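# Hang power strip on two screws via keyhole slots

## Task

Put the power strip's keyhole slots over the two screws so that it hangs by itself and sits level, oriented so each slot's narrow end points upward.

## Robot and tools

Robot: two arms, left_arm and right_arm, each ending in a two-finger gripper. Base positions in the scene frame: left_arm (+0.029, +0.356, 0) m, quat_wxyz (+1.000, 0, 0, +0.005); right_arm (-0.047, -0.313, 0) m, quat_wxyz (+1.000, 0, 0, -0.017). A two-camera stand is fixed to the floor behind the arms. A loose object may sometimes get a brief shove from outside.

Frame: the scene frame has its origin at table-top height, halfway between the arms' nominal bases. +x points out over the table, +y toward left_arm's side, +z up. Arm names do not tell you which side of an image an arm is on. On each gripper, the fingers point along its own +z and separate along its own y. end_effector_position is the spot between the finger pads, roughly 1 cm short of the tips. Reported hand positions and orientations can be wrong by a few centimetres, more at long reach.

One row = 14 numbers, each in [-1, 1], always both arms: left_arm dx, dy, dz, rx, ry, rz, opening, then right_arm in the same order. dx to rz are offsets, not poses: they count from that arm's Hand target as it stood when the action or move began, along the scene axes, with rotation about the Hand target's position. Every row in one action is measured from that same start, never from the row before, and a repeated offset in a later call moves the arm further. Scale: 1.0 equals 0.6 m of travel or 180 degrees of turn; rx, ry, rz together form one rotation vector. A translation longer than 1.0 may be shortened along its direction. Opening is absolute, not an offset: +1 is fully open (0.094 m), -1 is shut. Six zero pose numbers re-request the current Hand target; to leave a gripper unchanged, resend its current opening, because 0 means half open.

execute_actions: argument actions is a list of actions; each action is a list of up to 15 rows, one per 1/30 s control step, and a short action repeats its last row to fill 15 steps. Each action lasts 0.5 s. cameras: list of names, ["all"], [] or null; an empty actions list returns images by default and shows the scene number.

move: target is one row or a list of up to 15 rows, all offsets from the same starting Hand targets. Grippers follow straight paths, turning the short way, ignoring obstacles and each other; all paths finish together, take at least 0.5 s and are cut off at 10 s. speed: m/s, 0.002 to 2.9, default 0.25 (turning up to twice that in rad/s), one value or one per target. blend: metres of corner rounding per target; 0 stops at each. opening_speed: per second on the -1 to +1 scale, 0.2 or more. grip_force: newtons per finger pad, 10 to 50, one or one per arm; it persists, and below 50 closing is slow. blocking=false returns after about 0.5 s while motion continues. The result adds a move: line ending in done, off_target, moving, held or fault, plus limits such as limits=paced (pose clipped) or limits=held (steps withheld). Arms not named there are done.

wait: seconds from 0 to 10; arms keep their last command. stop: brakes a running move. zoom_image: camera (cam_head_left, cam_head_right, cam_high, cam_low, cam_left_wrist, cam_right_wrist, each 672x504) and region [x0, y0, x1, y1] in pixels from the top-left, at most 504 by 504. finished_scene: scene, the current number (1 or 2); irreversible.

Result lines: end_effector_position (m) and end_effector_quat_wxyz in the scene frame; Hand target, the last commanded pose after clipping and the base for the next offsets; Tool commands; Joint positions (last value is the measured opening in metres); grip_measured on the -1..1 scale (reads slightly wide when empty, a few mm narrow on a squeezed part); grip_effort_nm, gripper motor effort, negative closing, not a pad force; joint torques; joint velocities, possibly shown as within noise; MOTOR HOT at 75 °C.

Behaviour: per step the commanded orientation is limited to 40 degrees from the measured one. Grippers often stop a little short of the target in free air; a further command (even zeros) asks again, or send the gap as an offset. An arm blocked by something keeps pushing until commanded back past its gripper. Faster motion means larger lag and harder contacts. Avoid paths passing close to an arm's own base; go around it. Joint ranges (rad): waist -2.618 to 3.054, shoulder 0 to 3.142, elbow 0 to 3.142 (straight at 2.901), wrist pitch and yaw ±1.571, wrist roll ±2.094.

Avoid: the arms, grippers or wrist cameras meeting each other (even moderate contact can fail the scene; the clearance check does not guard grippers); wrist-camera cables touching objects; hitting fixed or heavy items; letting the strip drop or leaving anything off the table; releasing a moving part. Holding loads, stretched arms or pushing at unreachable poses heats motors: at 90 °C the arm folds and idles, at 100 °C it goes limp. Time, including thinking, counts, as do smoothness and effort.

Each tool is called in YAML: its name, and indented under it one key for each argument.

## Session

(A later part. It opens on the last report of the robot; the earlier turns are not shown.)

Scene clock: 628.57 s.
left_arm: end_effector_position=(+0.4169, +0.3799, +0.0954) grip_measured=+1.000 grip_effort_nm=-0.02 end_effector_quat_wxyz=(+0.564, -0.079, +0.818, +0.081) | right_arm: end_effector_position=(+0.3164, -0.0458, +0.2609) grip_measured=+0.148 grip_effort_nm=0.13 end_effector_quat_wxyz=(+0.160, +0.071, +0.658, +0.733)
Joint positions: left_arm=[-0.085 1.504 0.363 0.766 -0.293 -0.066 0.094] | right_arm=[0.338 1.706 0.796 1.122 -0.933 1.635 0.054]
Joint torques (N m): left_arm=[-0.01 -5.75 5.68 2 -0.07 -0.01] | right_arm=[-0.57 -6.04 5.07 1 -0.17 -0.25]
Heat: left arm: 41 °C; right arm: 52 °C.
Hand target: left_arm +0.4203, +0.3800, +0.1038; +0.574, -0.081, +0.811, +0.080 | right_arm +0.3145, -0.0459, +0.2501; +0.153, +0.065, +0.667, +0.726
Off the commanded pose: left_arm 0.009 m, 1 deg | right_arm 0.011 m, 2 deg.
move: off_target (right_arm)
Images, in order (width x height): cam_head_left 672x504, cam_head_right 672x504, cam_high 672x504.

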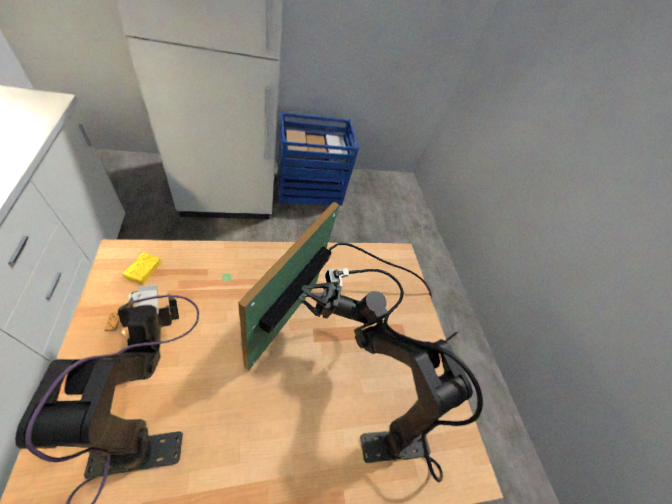

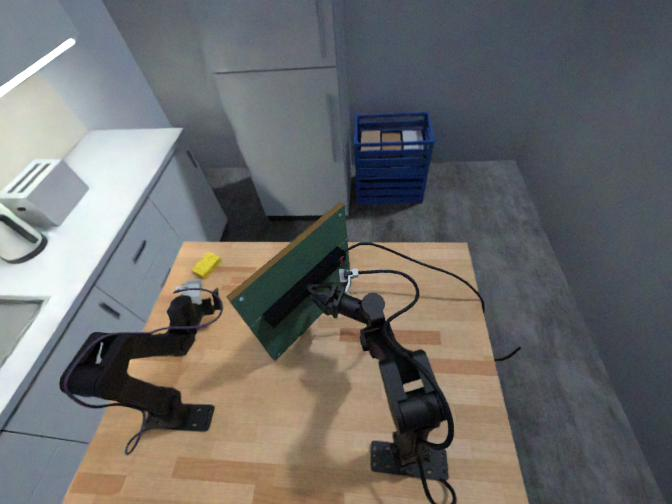

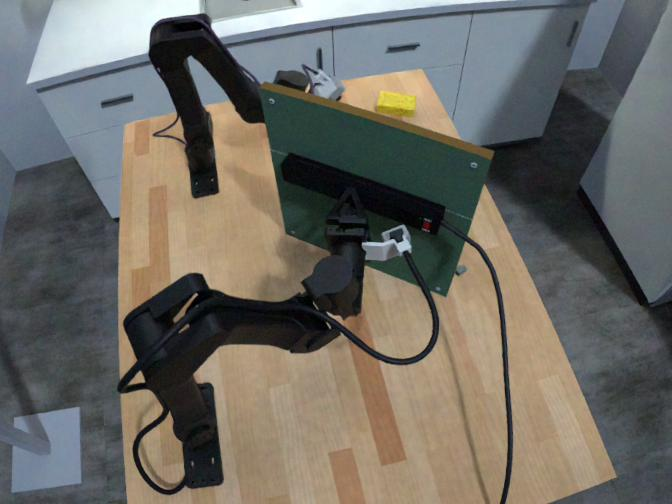

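move:
  target:
    - [0,0,0,0,0,0,1,0,0,0,0,0,0,0.9]
    - [0,0,0,0,0,0,1,-0.07,-0.13,-0.02,0,0,0,0.9]
    - [0,0,0,0,0,0,1,-0.18,-0.33,-0.05,0,0,0,0.9]
  opening_speed: 0.8
  speed: [0.1,0.06,0.2]
  cameras: ["cam_high","cam_head_left","cam_head_right","cam_low"]

zoom_image:
  camera: "cam_high"
  region: [260, 120, 480, 260]

zoom_image:
  camera: "cam_head_left"
  region: [240, 200, 360, 370]

Scene clock: 639.47 s.
left_arm: end_effector_position=(+0.4169, +0.3799, +0.0954) grip_measured=+1.000 grip_effort_nm=-0.01 end_effector_quat_wxyz=(+0.564, -0.079, +0.818, +0.081) | right_arm: end_effector_position=(+0.2114, -0.2442, +0.2171) grip_measured=+0.897 grip_effort_nm=0.15 end_effector_quat_wxyz=(+0.182, +0.153, +0.691, +0.683)
Joint positions: left_arm=[-0.085 1.504 0.363 0.766 -0.293 -0.066 0.094] | right_arm=[-0.451 1.327 0.283 1.393 -1.575 1.878 0.089]
Joint torques (N m): left_arm=[-0.01 -5.75 5.64 2 -0.07 -0.02] | right_arm=[-0.75 -4.64 4.4 1 0.08 -0.21]
Heat: left arm: 41 °C; right arm: 52 °C.
Hand target: left_arm +0.4203, +0.3800, +0.1038; +0.574, -0.081, +0.811, +0.080 | right_arm +0.2065, -0.2440, +0.2201; +0.153, +0.065, +0.667, +0.726
Off the commanded pose: left_arm 0.009 m, 1 deg | right_arm 0.006 m, 12 deg.
joint sent to its limit (right arm) — joint 5 (wrist yaw), lower limit. The joint targets are off in orientation, not in position.
move: off_target (right_arm)
Images, in order (width x height): cam_head_left 672x504, cam_head_right 672x504, cam_high 672x504, cam_low 672x504.

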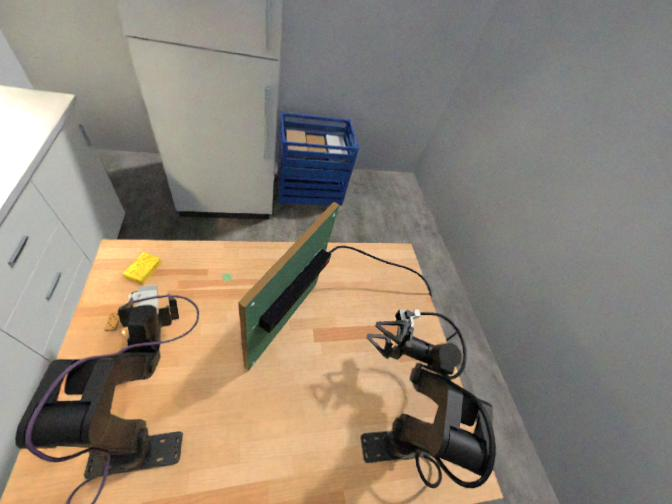

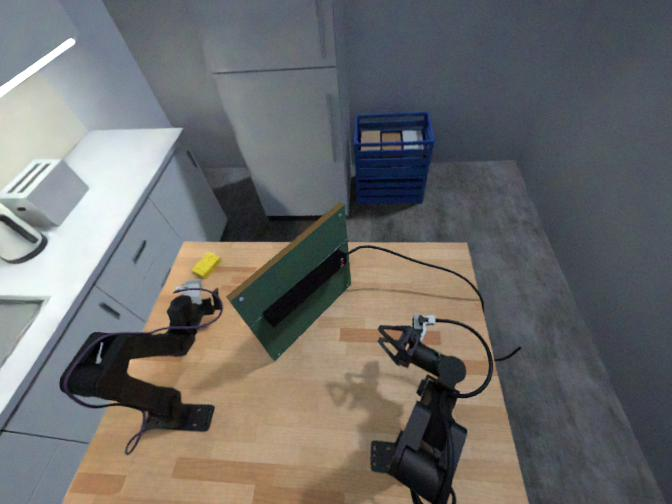

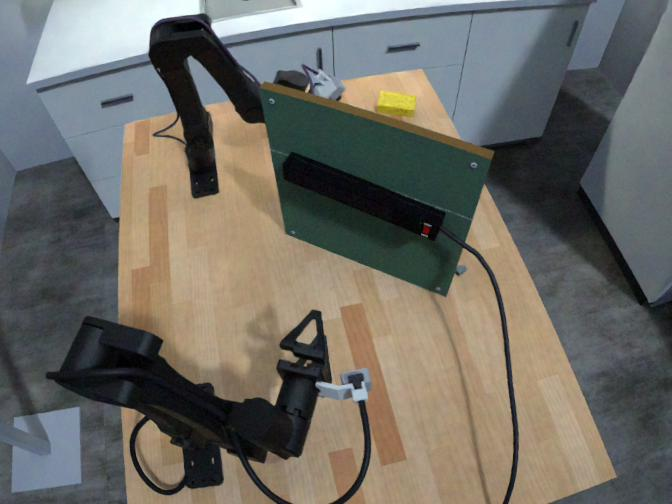

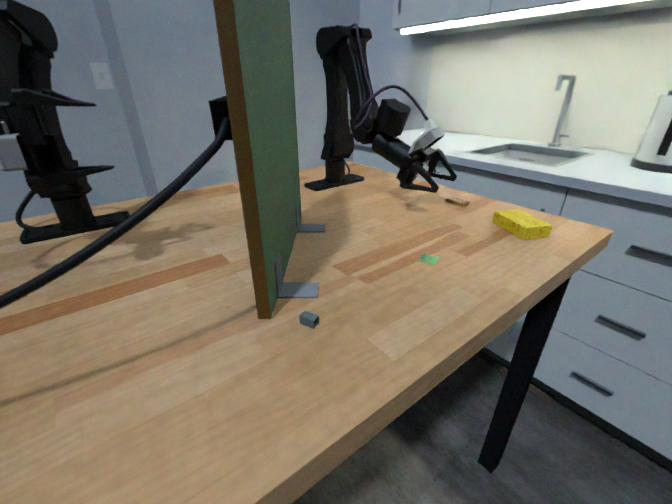

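Scaled by 2.291.

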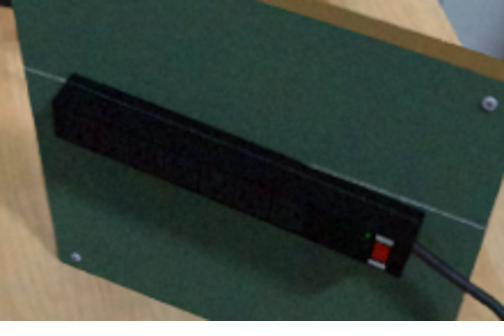

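Scaled by 2.965.

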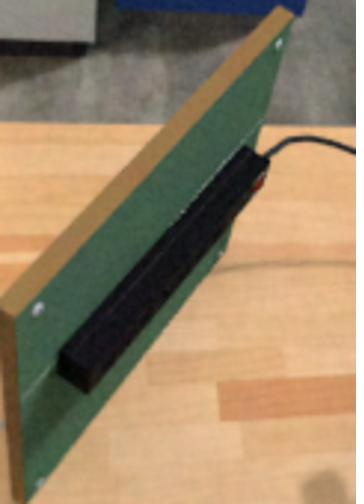

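move:
  target:
    - [0,0,0,0,0,0,1,-0.10,0.25,0.24,-0.069,0.056,-0.11,-1]
    - [0,0,0,0,0,0,1,-0.02,0.40,0.26,-0.069,0.056,-0.11,-1]
  blend: [0.03,0]
  speed: 0.2
  cameras: ["cam_high","cam_head_left","cam_head_right"]

zoom_image:
  camera: "cam_head_right"
  region: [240, 200, 360, 370]

zoom_image:
  camera: "cam_high"
  region: [260, 120, 480, 260]

zoom_image:
  camera: "cam_head_left"
  region: [240, 200, 360, 370]

Scene clock: 660.70 s.
left_arm: end_effector_position=(+0.4169, +0.3799, +0.0954) grip_measured=+1.000 grip_effort_nm=-0.02 end_effector_quat_wxyz=(+0.564, -0.079, +0.818, +0.081) | right_arm: end_effector_position=(+0.1927, -0.0042, +0.3519) grip_measured=-0.972 grip_effort_nm=-1.02 end_effector_quat_wxyz=(+0.205, +0.233, +0.746, +0.589)
Joint positions: left_arm=[-0.085 1.504 0.363 0.766 -0.293 -0.066 0.094] | right_arm=[0.921 1.1 1.074 -0.198 -0.045 1.529 0.001]
Joint torques (N m): left_arm=[0.01 -5.75 5.64 2 -0.08 -0.02] | right_arm=[0.36 -2.85 10.8 1.58 0.17 -0.21]
Heat: left arm: 41 °C; right arm: 50 °C.
Hand target: left_arm +0.4203, +0.3800, +0.1038; +0.574, -0.081, +0.811, +0.080 | right_arm +0.1945, -0.0040, +0.3760; +0.222, +0.225, +0.731, +0.604
Off the commanded pose: left_arm 0.009 m, 1 deg | right_arm 0.024 m, 3 deg.
move: off_target (right_arm)
Images, in order (width x height): cam_head_left 672x504, cam_head_right 672x504, cam_high 672x504.

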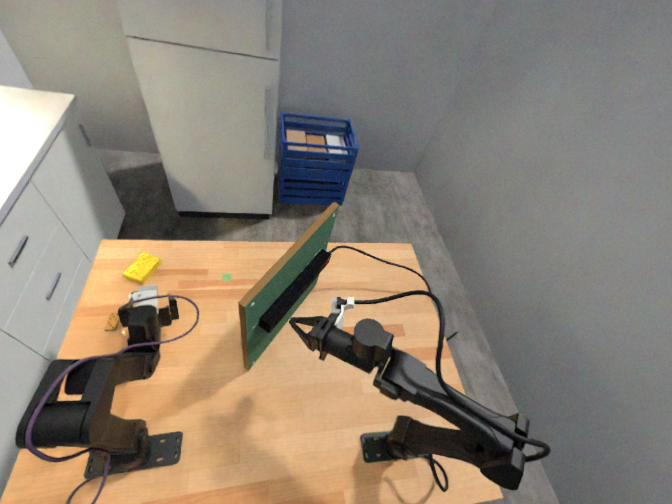

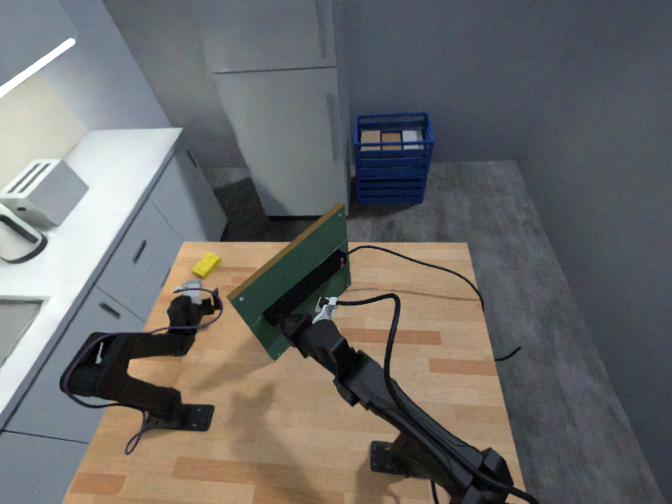

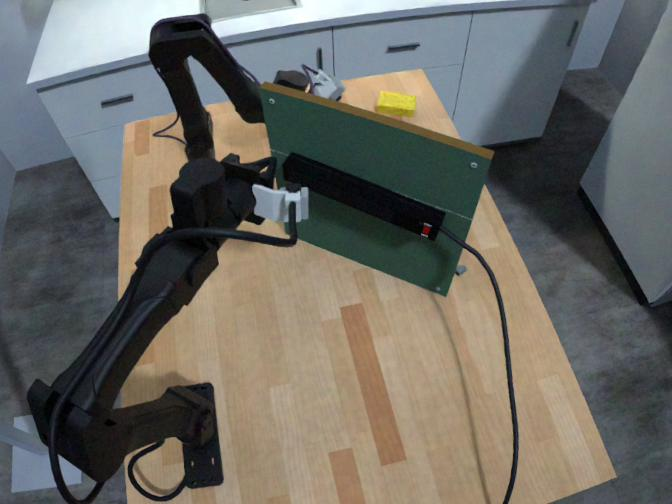

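Scaled by 2.965.

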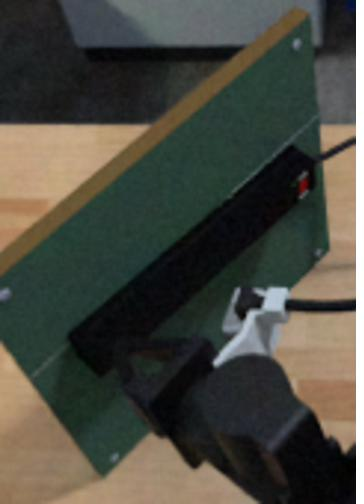

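Scaled by 2.291.

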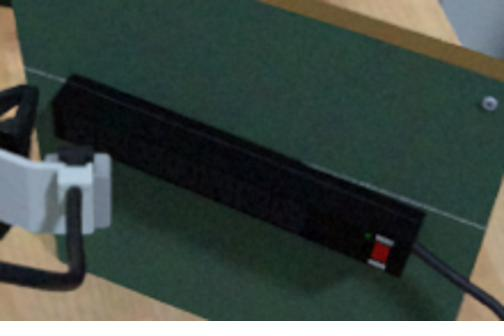

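Scaled by 2.965.

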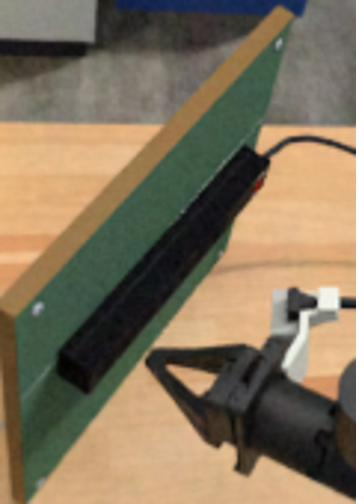

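move:
  target:
    - [0,0,0,0,0,0,1,0.04,0.06,0.0,0,0,0,-1]
    - [0,0,0,0,0,0,1,0.04,0.06,-0.04,0,0,0,-1]
  speed: 0.08
  cameras: ["cam_high","cam_head_left","cam_head_right"]

zoom_image:
  camera: "cam_high"
  region: [260, 120, 480, 260]

zoom_image:
  camera: "cam_head_left"
  region: [240, 200, 360, 370]

Scene clock: 668.20 s.
left_arm: end_effector_position=(+0.4169, +0.3799, +0.0954) grip_measured=+1.000 grip_effort_nm=-0.02 end_effector_quat_wxyz=(+0.564, -0.079, +0.818, +0.081) | right_arm: end_effector_position=(+0.2173, +0.0319, +0.3488) grip_measured=-0.972 grip_effort_nm=-1.03 end_effector_quat_wxyz=(+0.210, +0.229, +0.738, +0.599)
Joint positions: left_arm=[-0.085 1.504 0.363 0.766 -0.293 -0.066 0.094] | right_arm=[0.936 1.256 1.126 -0.065 -0.03 1.529 0.001]
Joint torques (N m): left_arm=[-0.03 -5.75 5.65 2 -0.08 -0.01] | right_arm=[0.55 -4.66 6.34 1.8 0.16 -0.17]
Heat: left arm: 41 °C; right arm: 52 °C.
Hand target: left_arm +0.4203, +0.3800, +0.1038; +0.574, -0.081, +0.811, +0.080 | right_arm +0.2186, +0.0320, +0.3520; +0.222, +0.225, +0.731, +0.604
Off the commanded pose: left_arm 0.009 m, 1 deg | right_arm 0.003 m, 2 deg.
move: done
Images, in order (width x height): cam_head_left 672x504, cam_head_right 672x504, cam_high 672x504.

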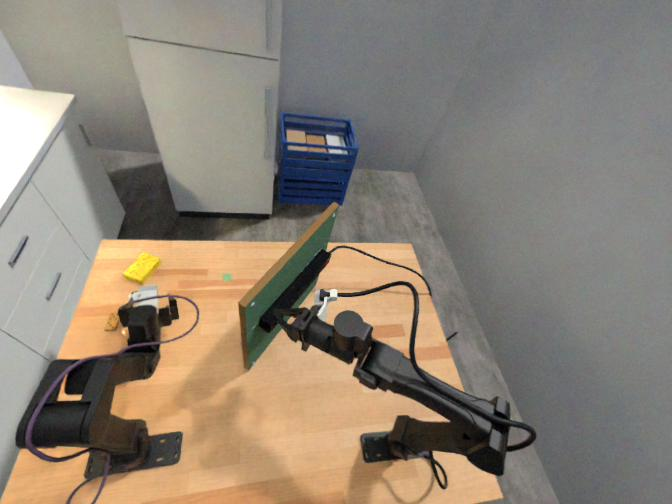

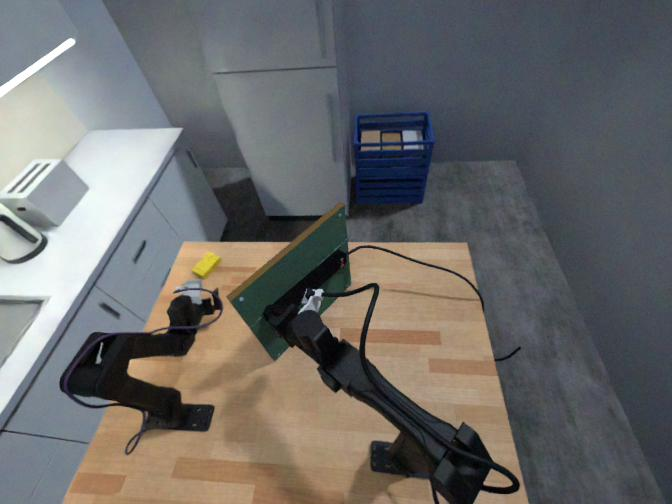

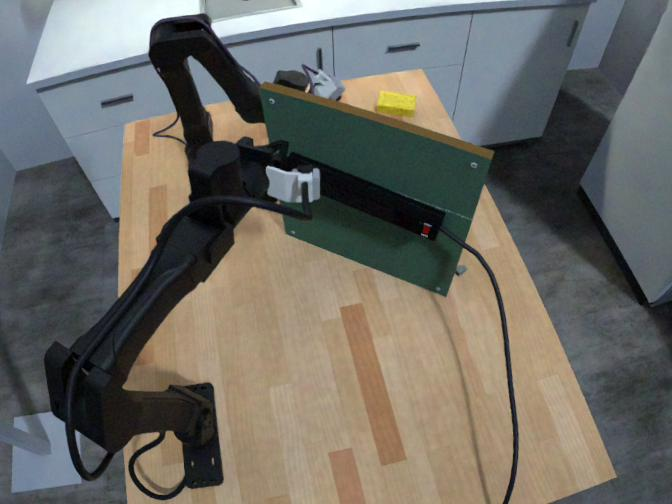

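Scaled by 2.291.

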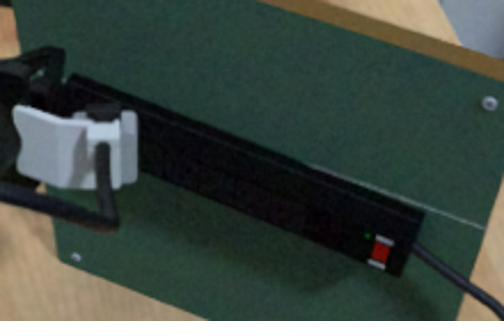

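Scaled by 2.965.

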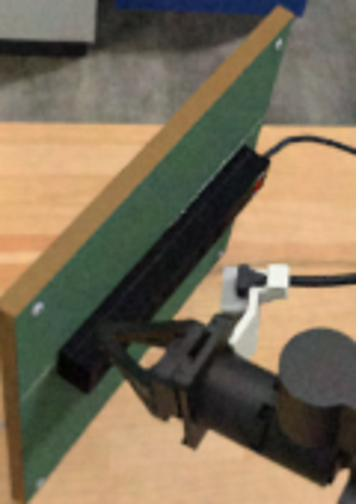

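move:
  target:
    - [0,0,0,0,0,0,1,-0.018,0.022,-0.055,0,0,0,-1]
  speed: 0.06

move:
  target:
    - [0,0,0,0,0,0,1,0,0,-0.025,0,0,0,-1]
  speed: 0.04
  cameras: ["cam_high","cam_head_left"]

zoom_image:
  camera: "cam_high"
  region: [260, 120, 480, 260]

zoom_image:
  camera: "cam_head_left"
  region: [240, 200, 360, 370]

Scene clock: 675.83 s.
left_arm: end_effector_position=(+0.4169, +0.3799, +0.0954) grip_measured=+1.000 grip_effort_nm=-0.02 end_effector_quat_wxyz=(+0.564, -0.079, +0.818, +0.081) | right_arm: end_effector_position=(+0.2056, +0.0448, +0.3190) grip_measured=-0.972 grip_effort_nm=-1.02 end_effector_quat_wxyz=(+0.214, +0.223, +0.737, +0.601)
Joint positions: left_arm=[-0.085 1.504 0.363 0.766 -0.293 -0.066 0.094] | right_arm=[1 1.262 1.005 0.07 0.031 1.529 0.001]
Joint torques (N m): left_arm=[-0.02 -5.75 5.63 2 -0.08 -0.02] | right_arm=[0.5 -4.19 6.39 1.8 0.21 0]
Heat: left arm: 41 °C; right arm: 53 °C.
Hand target: left_arm +0.4203, +0.3800, +0.1038; +0.574, -0.081, +0.811, +0.080 | right_arm +0.2077, +0.0452, +0.3191; +0.222, +0.225, +0.731, +0.604
Off the commanded pose: left_arm 0.009 m, 1 deg | right_arm 0.002 m, 1 deg.
move: done

Scene clock: 676.90 s.
left_arm: end_effector_position=(+0.4169, +0.3799, +0.0954) grip_measured=+1.000 grip_effort_nm=-0.02 end_effector_quat_wxyz=(+0.564, -0.079, +0.818, +0.081) | right_arm: end_effector_position=(+0.2053, +0.0444, +0.3057) grip_measured=-0.972 grip_effort_nm=-1.03 end_effector_quat_wxyz=(+0.214, +0.223, +0.736, +0.602)
Joint positions: left_arm=[-0.085 1.504 0.363 0.766 -0.293 -0.066 0.094] | right_arm=[1 1.262 0.948 0.13 0.031 1.529 0.001]
Joint torques (N m): left_arm=[-0.01 -5.74 5.61 1.99 -0.08 -0.01] | right_arm=[0.38 -3.96 6.3 1.79 0.16 -0.02]
Heat: left arm: 41 °C; right arm: 53 °C.
Hand target: left_arm +0.4203, +0.3800, +0.1038; +0.574, -0.081, +0.811, +0.080 | right_arm +0.2077, +0.0453, +0.3040; +0.222, +0.225, +0.731, +0.604
Off the commanded pose: left_arm 0.009 m, 1 deg | right_arm 0.003 m, 1 deg.
move: done
Images, in order (width x height): cam_head_left 672x504, cam_high 672x504.

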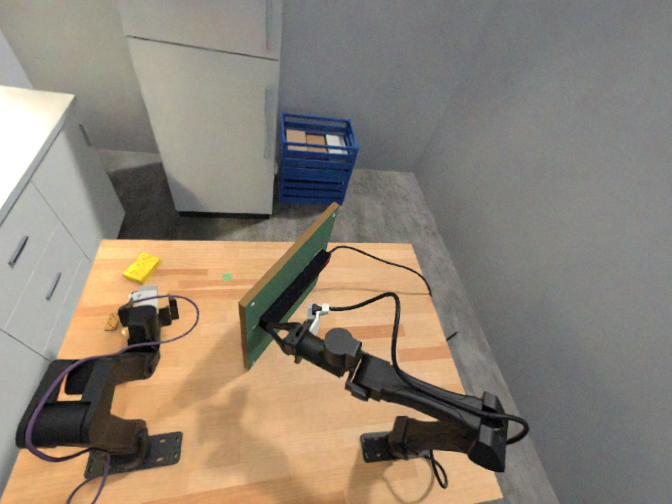

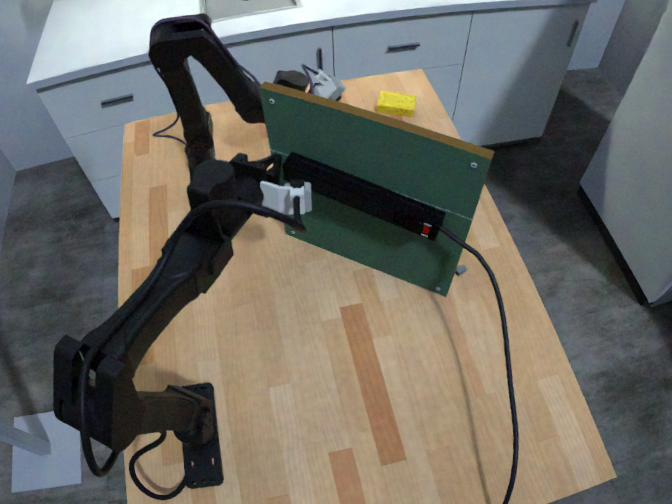

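Scaled by 2.291.

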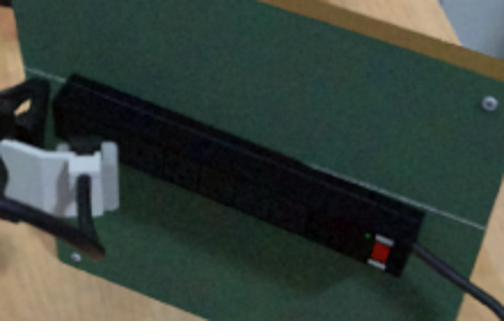

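Scaled by 2.965.

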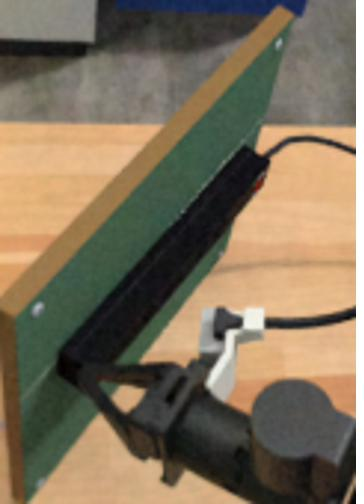

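move:
  target:
    - [0,0,0,0,0,0,1,0,0,0.06,0,0,0,-1]
    - [0,0,0,0,0,0,1,0.047,-0.018,0.06,0,0,0,-1]
    - [0,0,0,0,0,0,1,0.047,-0.018,0.0,0,0,0,-1]
  speed: 0.08
  cameras: ["cam_high","cam_head_left"]

zoom_image:
  camera: "cam_high"
  region: [260, 120, 480, 260]

zoom_image:
  camera: "cam_head_left"
  region: [240, 200, 360, 370]

Scene clock: 685.83 s.
left_arm: end_effector_position=(+0.4169, +0.3799, +0.0954) grip_measured=+1.000 grip_effort_nm=-0.02 end_effector_quat_wxyz=(+0.564, -0.079, +0.818, +0.081) | right_arm: end_effector_position=(+0.2343, +0.0341, +0.3017) grip_measured=-0.972 grip_effort_nm=-1.02 end_effector_quat_wxyz=(+0.214, +0.234, +0.736, +0.599)
Joint positions: left_arm=[-0.085 1.504 0.363 0.766 -0.293 -0.066 0.094] | right_arm=[0.9 1.303 0.97 0.139 -0.053 1.525 0.001]
Joint torques (N m): left_arm=[-0.02 -5.72 5.63 2 -0.07 -0.02] | right_arm=[-0.31 -4.66 6.58 1.88 -0.07 -0.2]
Heat: left arm: 41 °C; right arm: 52 °C.
Hand target: left_arm +0.4203, +0.3800, +0.1038; +0.574, -0.081, +0.811, +0.080 | right_arm +0.2359, +0.0344, +0.3040; +0.222, +0.225, +0.731, +0.604
Off the commanded pose: left_arm 0.009 m, 1 deg | right_arm 0.003 m, 2 deg.
move: done
Images, in order (width x height): cam_head_left 672x504, cam_high 672x504.

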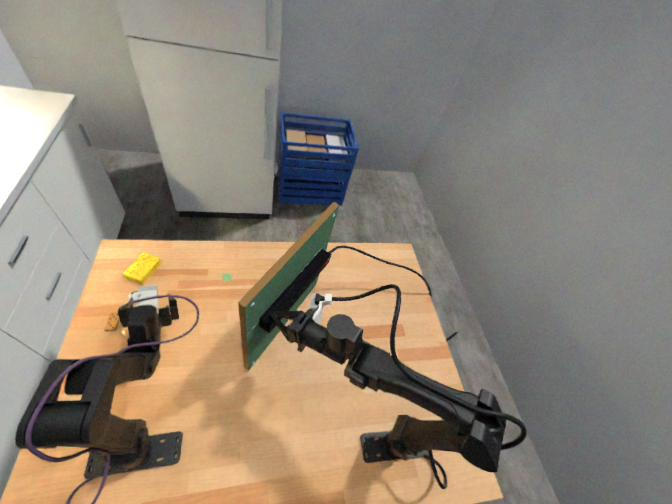

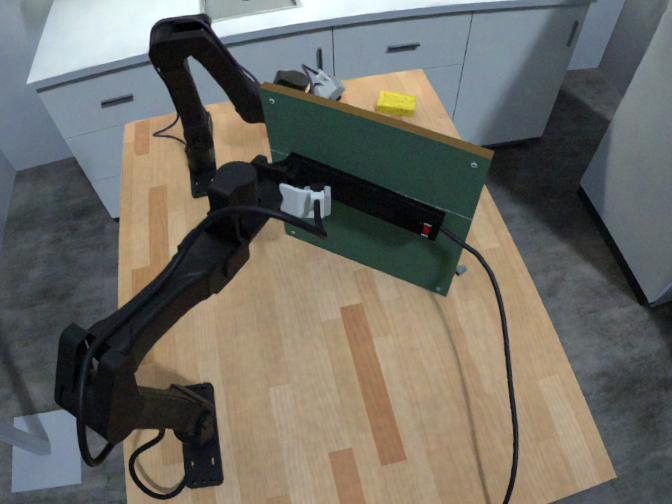

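Scaled by 2.291.

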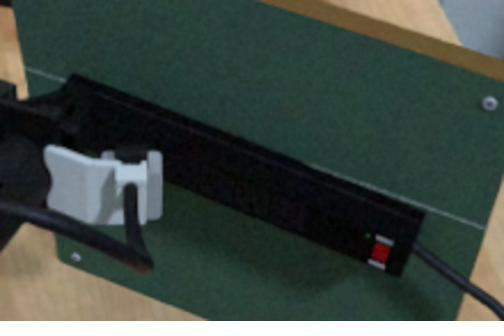

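Scaled by 2.965.

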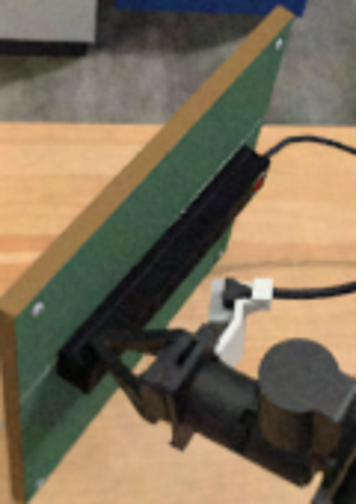

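move:
  target:
    - [0,0,0,0,0,0,1,0,0,-0.02,0,0,0,-1]
  speed: 0.04

move:
  target:
    - [0,0,0,0,0,0,1,0,0,-0.02,0,0,0,-1]
  speed: 0.04
  cameras: ["cam_high","cam_head_left"]

zoom_image:
  camera: "cam_high"
  region: [260, 120, 480, 260]

zoom_image:
  camera: "cam_head_left"
  region: [240, 200, 360, 370]

Scene clock: 695.87 s.
left_arm: end_effector_position=(+0.4169, +0.3799, +0.0954) grip_measured=+1.000 grip_effort_nm=-0.02 end_effector_quat_wxyz=(+0.564, -0.079, +0.818, +0.081) | right_arm: end_effector_position=(+0.2339, +0.0337, +0.2949) grip_measured=-0.972 grip_effort_nm=-1.03 end_effector_quat_wxyz=(+0.215, +0.232, +0.732, +0.603)
Joint positions: left_arm=[-0.085 1.504 0.363 0.766 -0.293 -0.066 0.094] | right_arm=[0.9 1.303 0.931 0.191 -0.053 1.525 0.001]
Joint torques (N m): left_arm=[-0.05 -5.74 5.64 2 -0.07 -0.01] | right_arm=[-0.42 -3.93 6.05 1.83 -0.05 -0.22]
Heat: left arm: 41 °C; right arm: 54 °C.
Hand target: left_arm +0.4203, +0.3800, +0.1038; +0.574, -0.081, +0.811, +0.080 | right_arm +0.2359, +0.0345, +0.2921; +0.222, +0.225, +0.731, +0.604
Off the commanded pose: left_arm 0.009 m, 1 deg | right_arm 0.004 m, 1 deg.
move: done

Scene clock: 696.73 s.
left_arm: end_effector_position=(+0.4169, +0.3799, +0.0954) grip_measured=+1.000 grip_effort_nm=-0.02 end_effector_quat_wxyz=(+0.564, -0.079, +0.818, +0.081) | right_arm: end_effector_position=(+0.2340, +0.0344, +0.2839) grip_measured=-0.972 grip_effort_nm=-1.02 end_effector_quat_wxyz=(+0.215, +0.231, +0.731, +0.605)
Joint positions: left_arm=[-0.085 1.504 0.363 0.766 -0.293 -0.066 0.094] | right_arm=[0.9 1.312 0.889 0.246 -0.055 1.525 0.001]
Joint torques (N m): left_arm=[-0.01 -5.76 5.64 2 -0.08 -0.02] | right_arm=[-0.43 -4.19 6.13 1.76 -0.03 -0.21]
Heat: left arm: 41 °C; right arm: 54 °C.
Hand target: left_arm +0.4203, +0.3800, +0.1038; +0.574, -0.081, +0.811, +0.080 | right_arm +0.2359, +0.0345, +0.2800; +0.222, +0.225, +0.731, +0.604
Off the commanded pose: left_arm 0.009 m, 1 deg | right_arm 0.004 m, 1 deg.
move: done
Images, in order (width x height): cam_head_left 672x504, cam_high 672x504.

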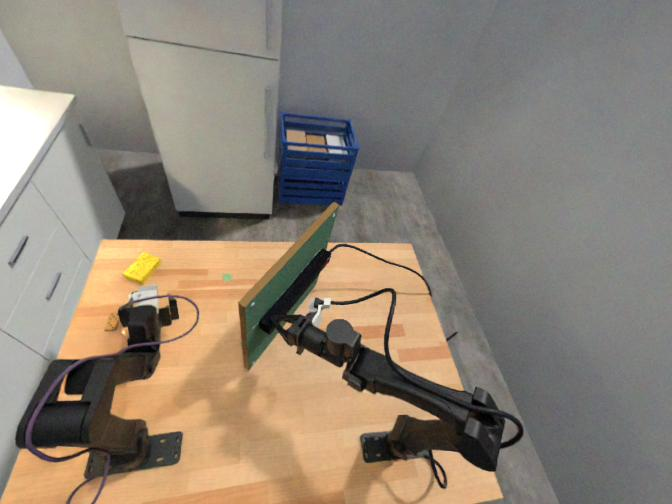

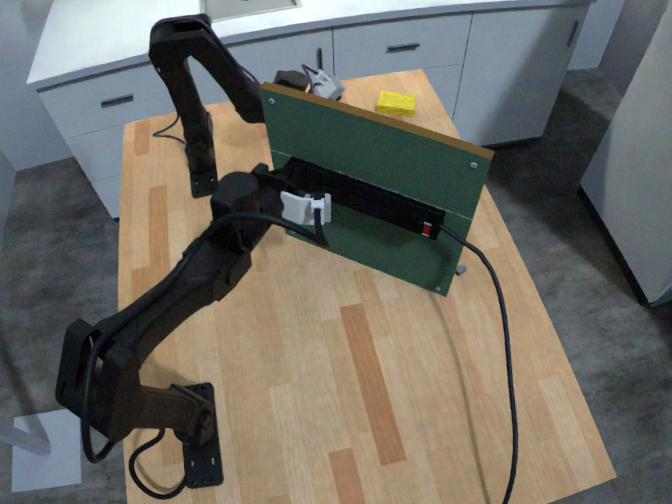

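Scaled by 2.291.

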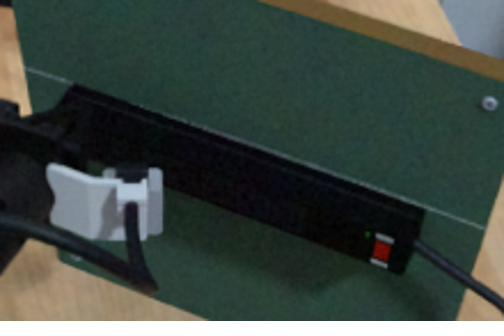

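Scaled by 2.965.

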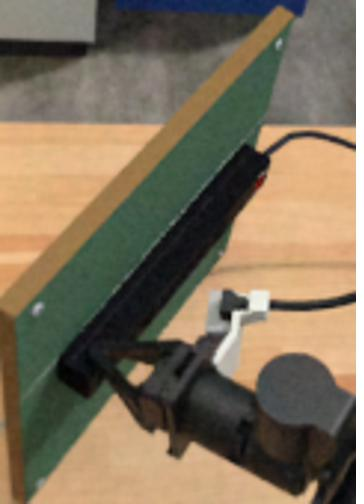

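move:
  target:
    - [0,0,0,0,0,0,1,0,0,-0.012,0,0,0,-1]
  speed: 0.04

move:
  target:
    - [0,0,0,0,0,0,1,0,0,-0.012,0,0,0,-1]
  speed: 0.04
  cameras: ["cam_high","cam_head_left"]

zoom_image:
  camera: "cam_high"
  region: [260, 120, 480, 260]

Scene clock: 701.33 s.
left_arm: end_effector_position=(+0.4169, +0.3799, +0.0954) grip_measured=+1.000 grip_effort_nm=-0.02 end_effector_quat_wxyz=(+0.564, -0.079, +0.818, +0.081) | right_arm: end_effector_position=(+0.2343, +0.0347, +0.2828) grip_measured=-0.972 grip_effort_nm=-1.03 end_effector_quat_wxyz=(+0.218, +0.229, +0.725, +0.612)
Joint positions: left_arm=[-0.085 1.504 0.363 0.766 -0.293 -0.066 0.094] | right_arm=[0.9 1.315 0.867 0.291 -0.055 1.525 0.001]
Joint torques (N m): left_arm=[-0.02 -5.75 5.68 2 -0.07 -0.01] | right_arm=[-0.44 -3.99 5.87 1.64 -0.05 -0.2]
Heat: left arm: 41 °C; right arm: 53 °C.
Hand target: left_arm +0.4203, +0.3800, +0.1038; +0.574, -0.081, +0.811, +0.080 | right_arm +0.2358, +0.0344, +0.2729; +0.222, +0.225, +0.731, +0.604
Off the commanded pose: left_arm 0.009 m, 1 deg | right_arm 0.010 m, 1 deg.
move: done

Scene clock: 702.20 s.
left_arm: end_effector_position=(+0.4169, +0.3799, +0.0954) grip_measured=+1.000 grip_effort_nm=-0.02 end_effector_quat_wxyz=(+0.564, -0.079, +0.818, +0.081) | right_arm: end_effector_position=(+0.2346, +0.0350, +0.2825) grip_measured=-0.972 grip_effort_nm=-1.02 end_effector_quat_wxyz=(+0.222, +0.226, +0.718, +0.620)
Joint positions: left_arm=[-0.085 1.504 0.363 0.766 -0.293 -0.066 0.094] | right_arm=[0.9 1.319 0.846 0.338 -0.055 1.525 0.001]
Joint torques (N m): left_arm=[-0.01 -5.74 5.68 2 -0.08 -0.02] | right_arm=[-0.39 -3.78 5.41 1.46 0.01 -0.18]
Heat: left arm: 41 °C; right arm: 53 °C.
Hand target: left_arm +0.4203, +0.3800, +0.1038; +0.574, -0.081, +0.811, +0.080 | right_arm +0.2359, +0.0345, +0.2657; +0.222, +0.225, +0.731, +0.604
Off the commanded pose: left_arm 0.009 m, 1 deg | right_arm 0.017 m, 2 deg.
move: off_target (right_arm)
Images, in order (width x height): cam_head_left 672x504, cam_high 672x504.

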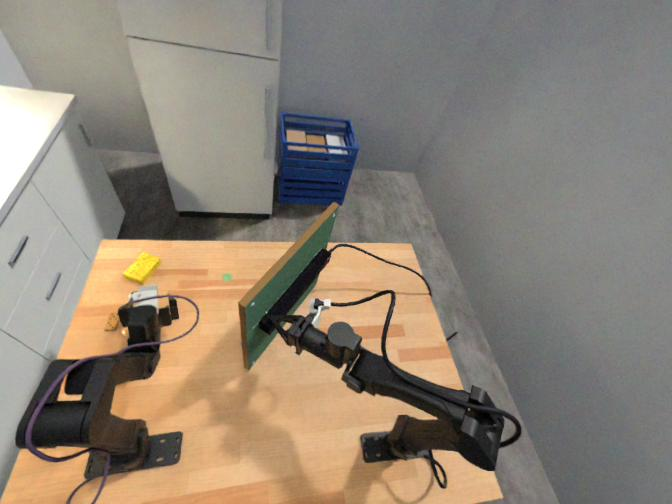

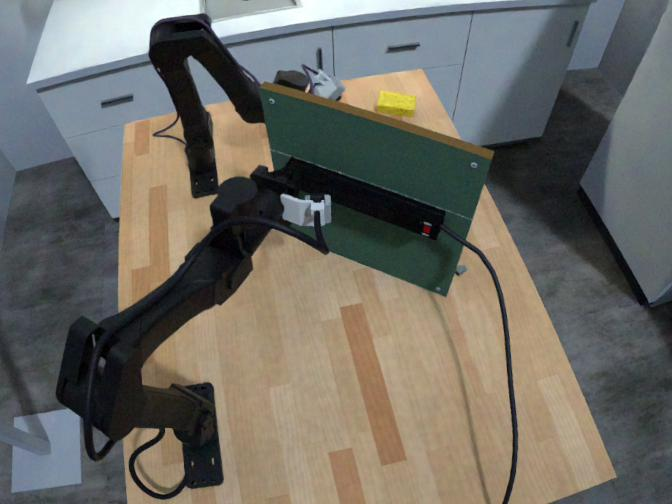

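Scaled by 2.291.

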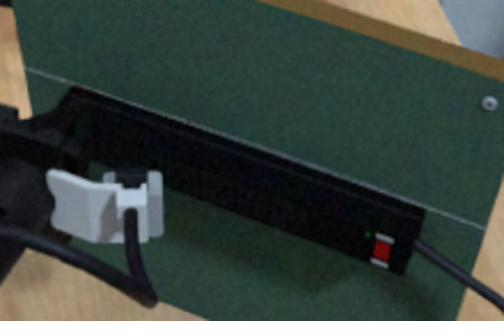

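move:
  target:
    - [0,0,0,0,0,0,1,0,0,0.1,0,0,0,-1]
    - [0,0,0,0,0,0,1,-0.12,-0.2,0.12,0,0,0,-1]
    - [0,0,0,0,0,0,1,-0.15,-0.35,0.05,0,0,0,-1]
  speed: [0.1,0.2,0.25]
  cameras: ["cam_high","cam_head_left","cam_head_right"]

zoom_image:
  camera: "cam_high"
  region: [260, 120, 480, 260]

Scene clock: 710.57 s.
left_arm: end_effector_position=(+0.4169, +0.3799, +0.0954) grip_measured=+1.000 grip_effort_nm=-0.02 end_effector_quat_wxyz=(+0.564, -0.079, +0.818, +0.081) | right_arm: end_effector_position=(+0.1463, -0.1767, +0.2948) grip_measured=-0.972 grip_effort_nm=-1.03 end_effector_quat_wxyz=(+0.221, +0.236, +0.729, +0.603)
Joint positions: left_arm=[-0.085 1.504 0.363 0.766 -0.293 -0.066 0.094] | right_arm=[-0.018 0.491 0.676 -0.484 -0.937 1.289 0.001]
Joint torques (N m): left_arm=[0.01 -5.76 5.63 1.99 -0.08 -0.02] | right_arm=[-0.27 1.52 6.45 1.31 -0.26 -0.14]
Heat: left arm: 41 °C; right arm: 52 °C.
Hand target: left_arm +0.4203, +0.3800, +0.1038; +0.574, -0.081, +0.811, +0.080 | right_arm +0.1459, -0.1756, +0.2957; +0.223, +0.225, +0.731, +0.604
Off the commanded pose: left_arm 0.009 m, 1 deg | right_arm 0.002 m, 1 deg.
move: done
Images, in order (width x height): cam_head_left 672x504, cam_head_right 672x504, cam_high 672x504.

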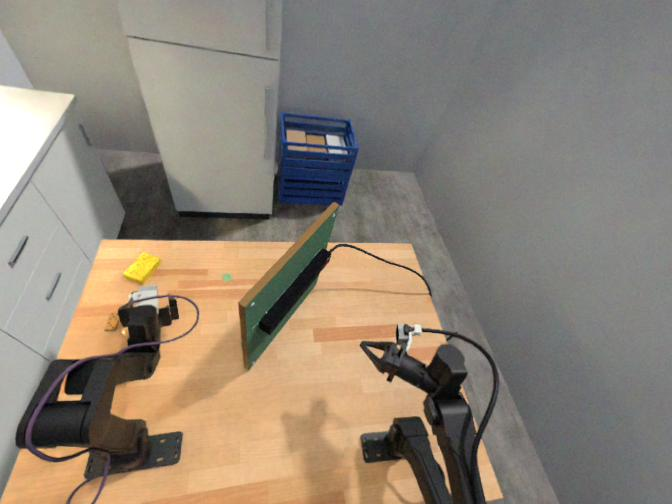

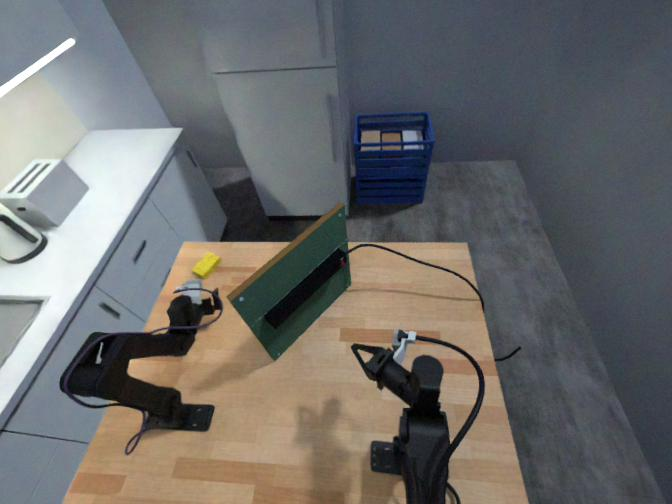

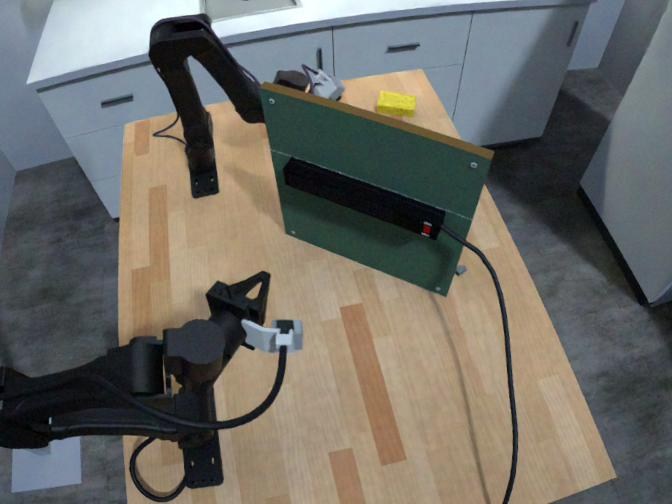

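Scaled by 2.291.

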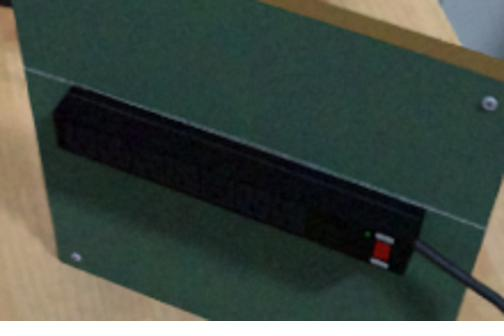

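Hanging level on its own.

finished_scene:
  scene: 1

The scene is finished: the task was done.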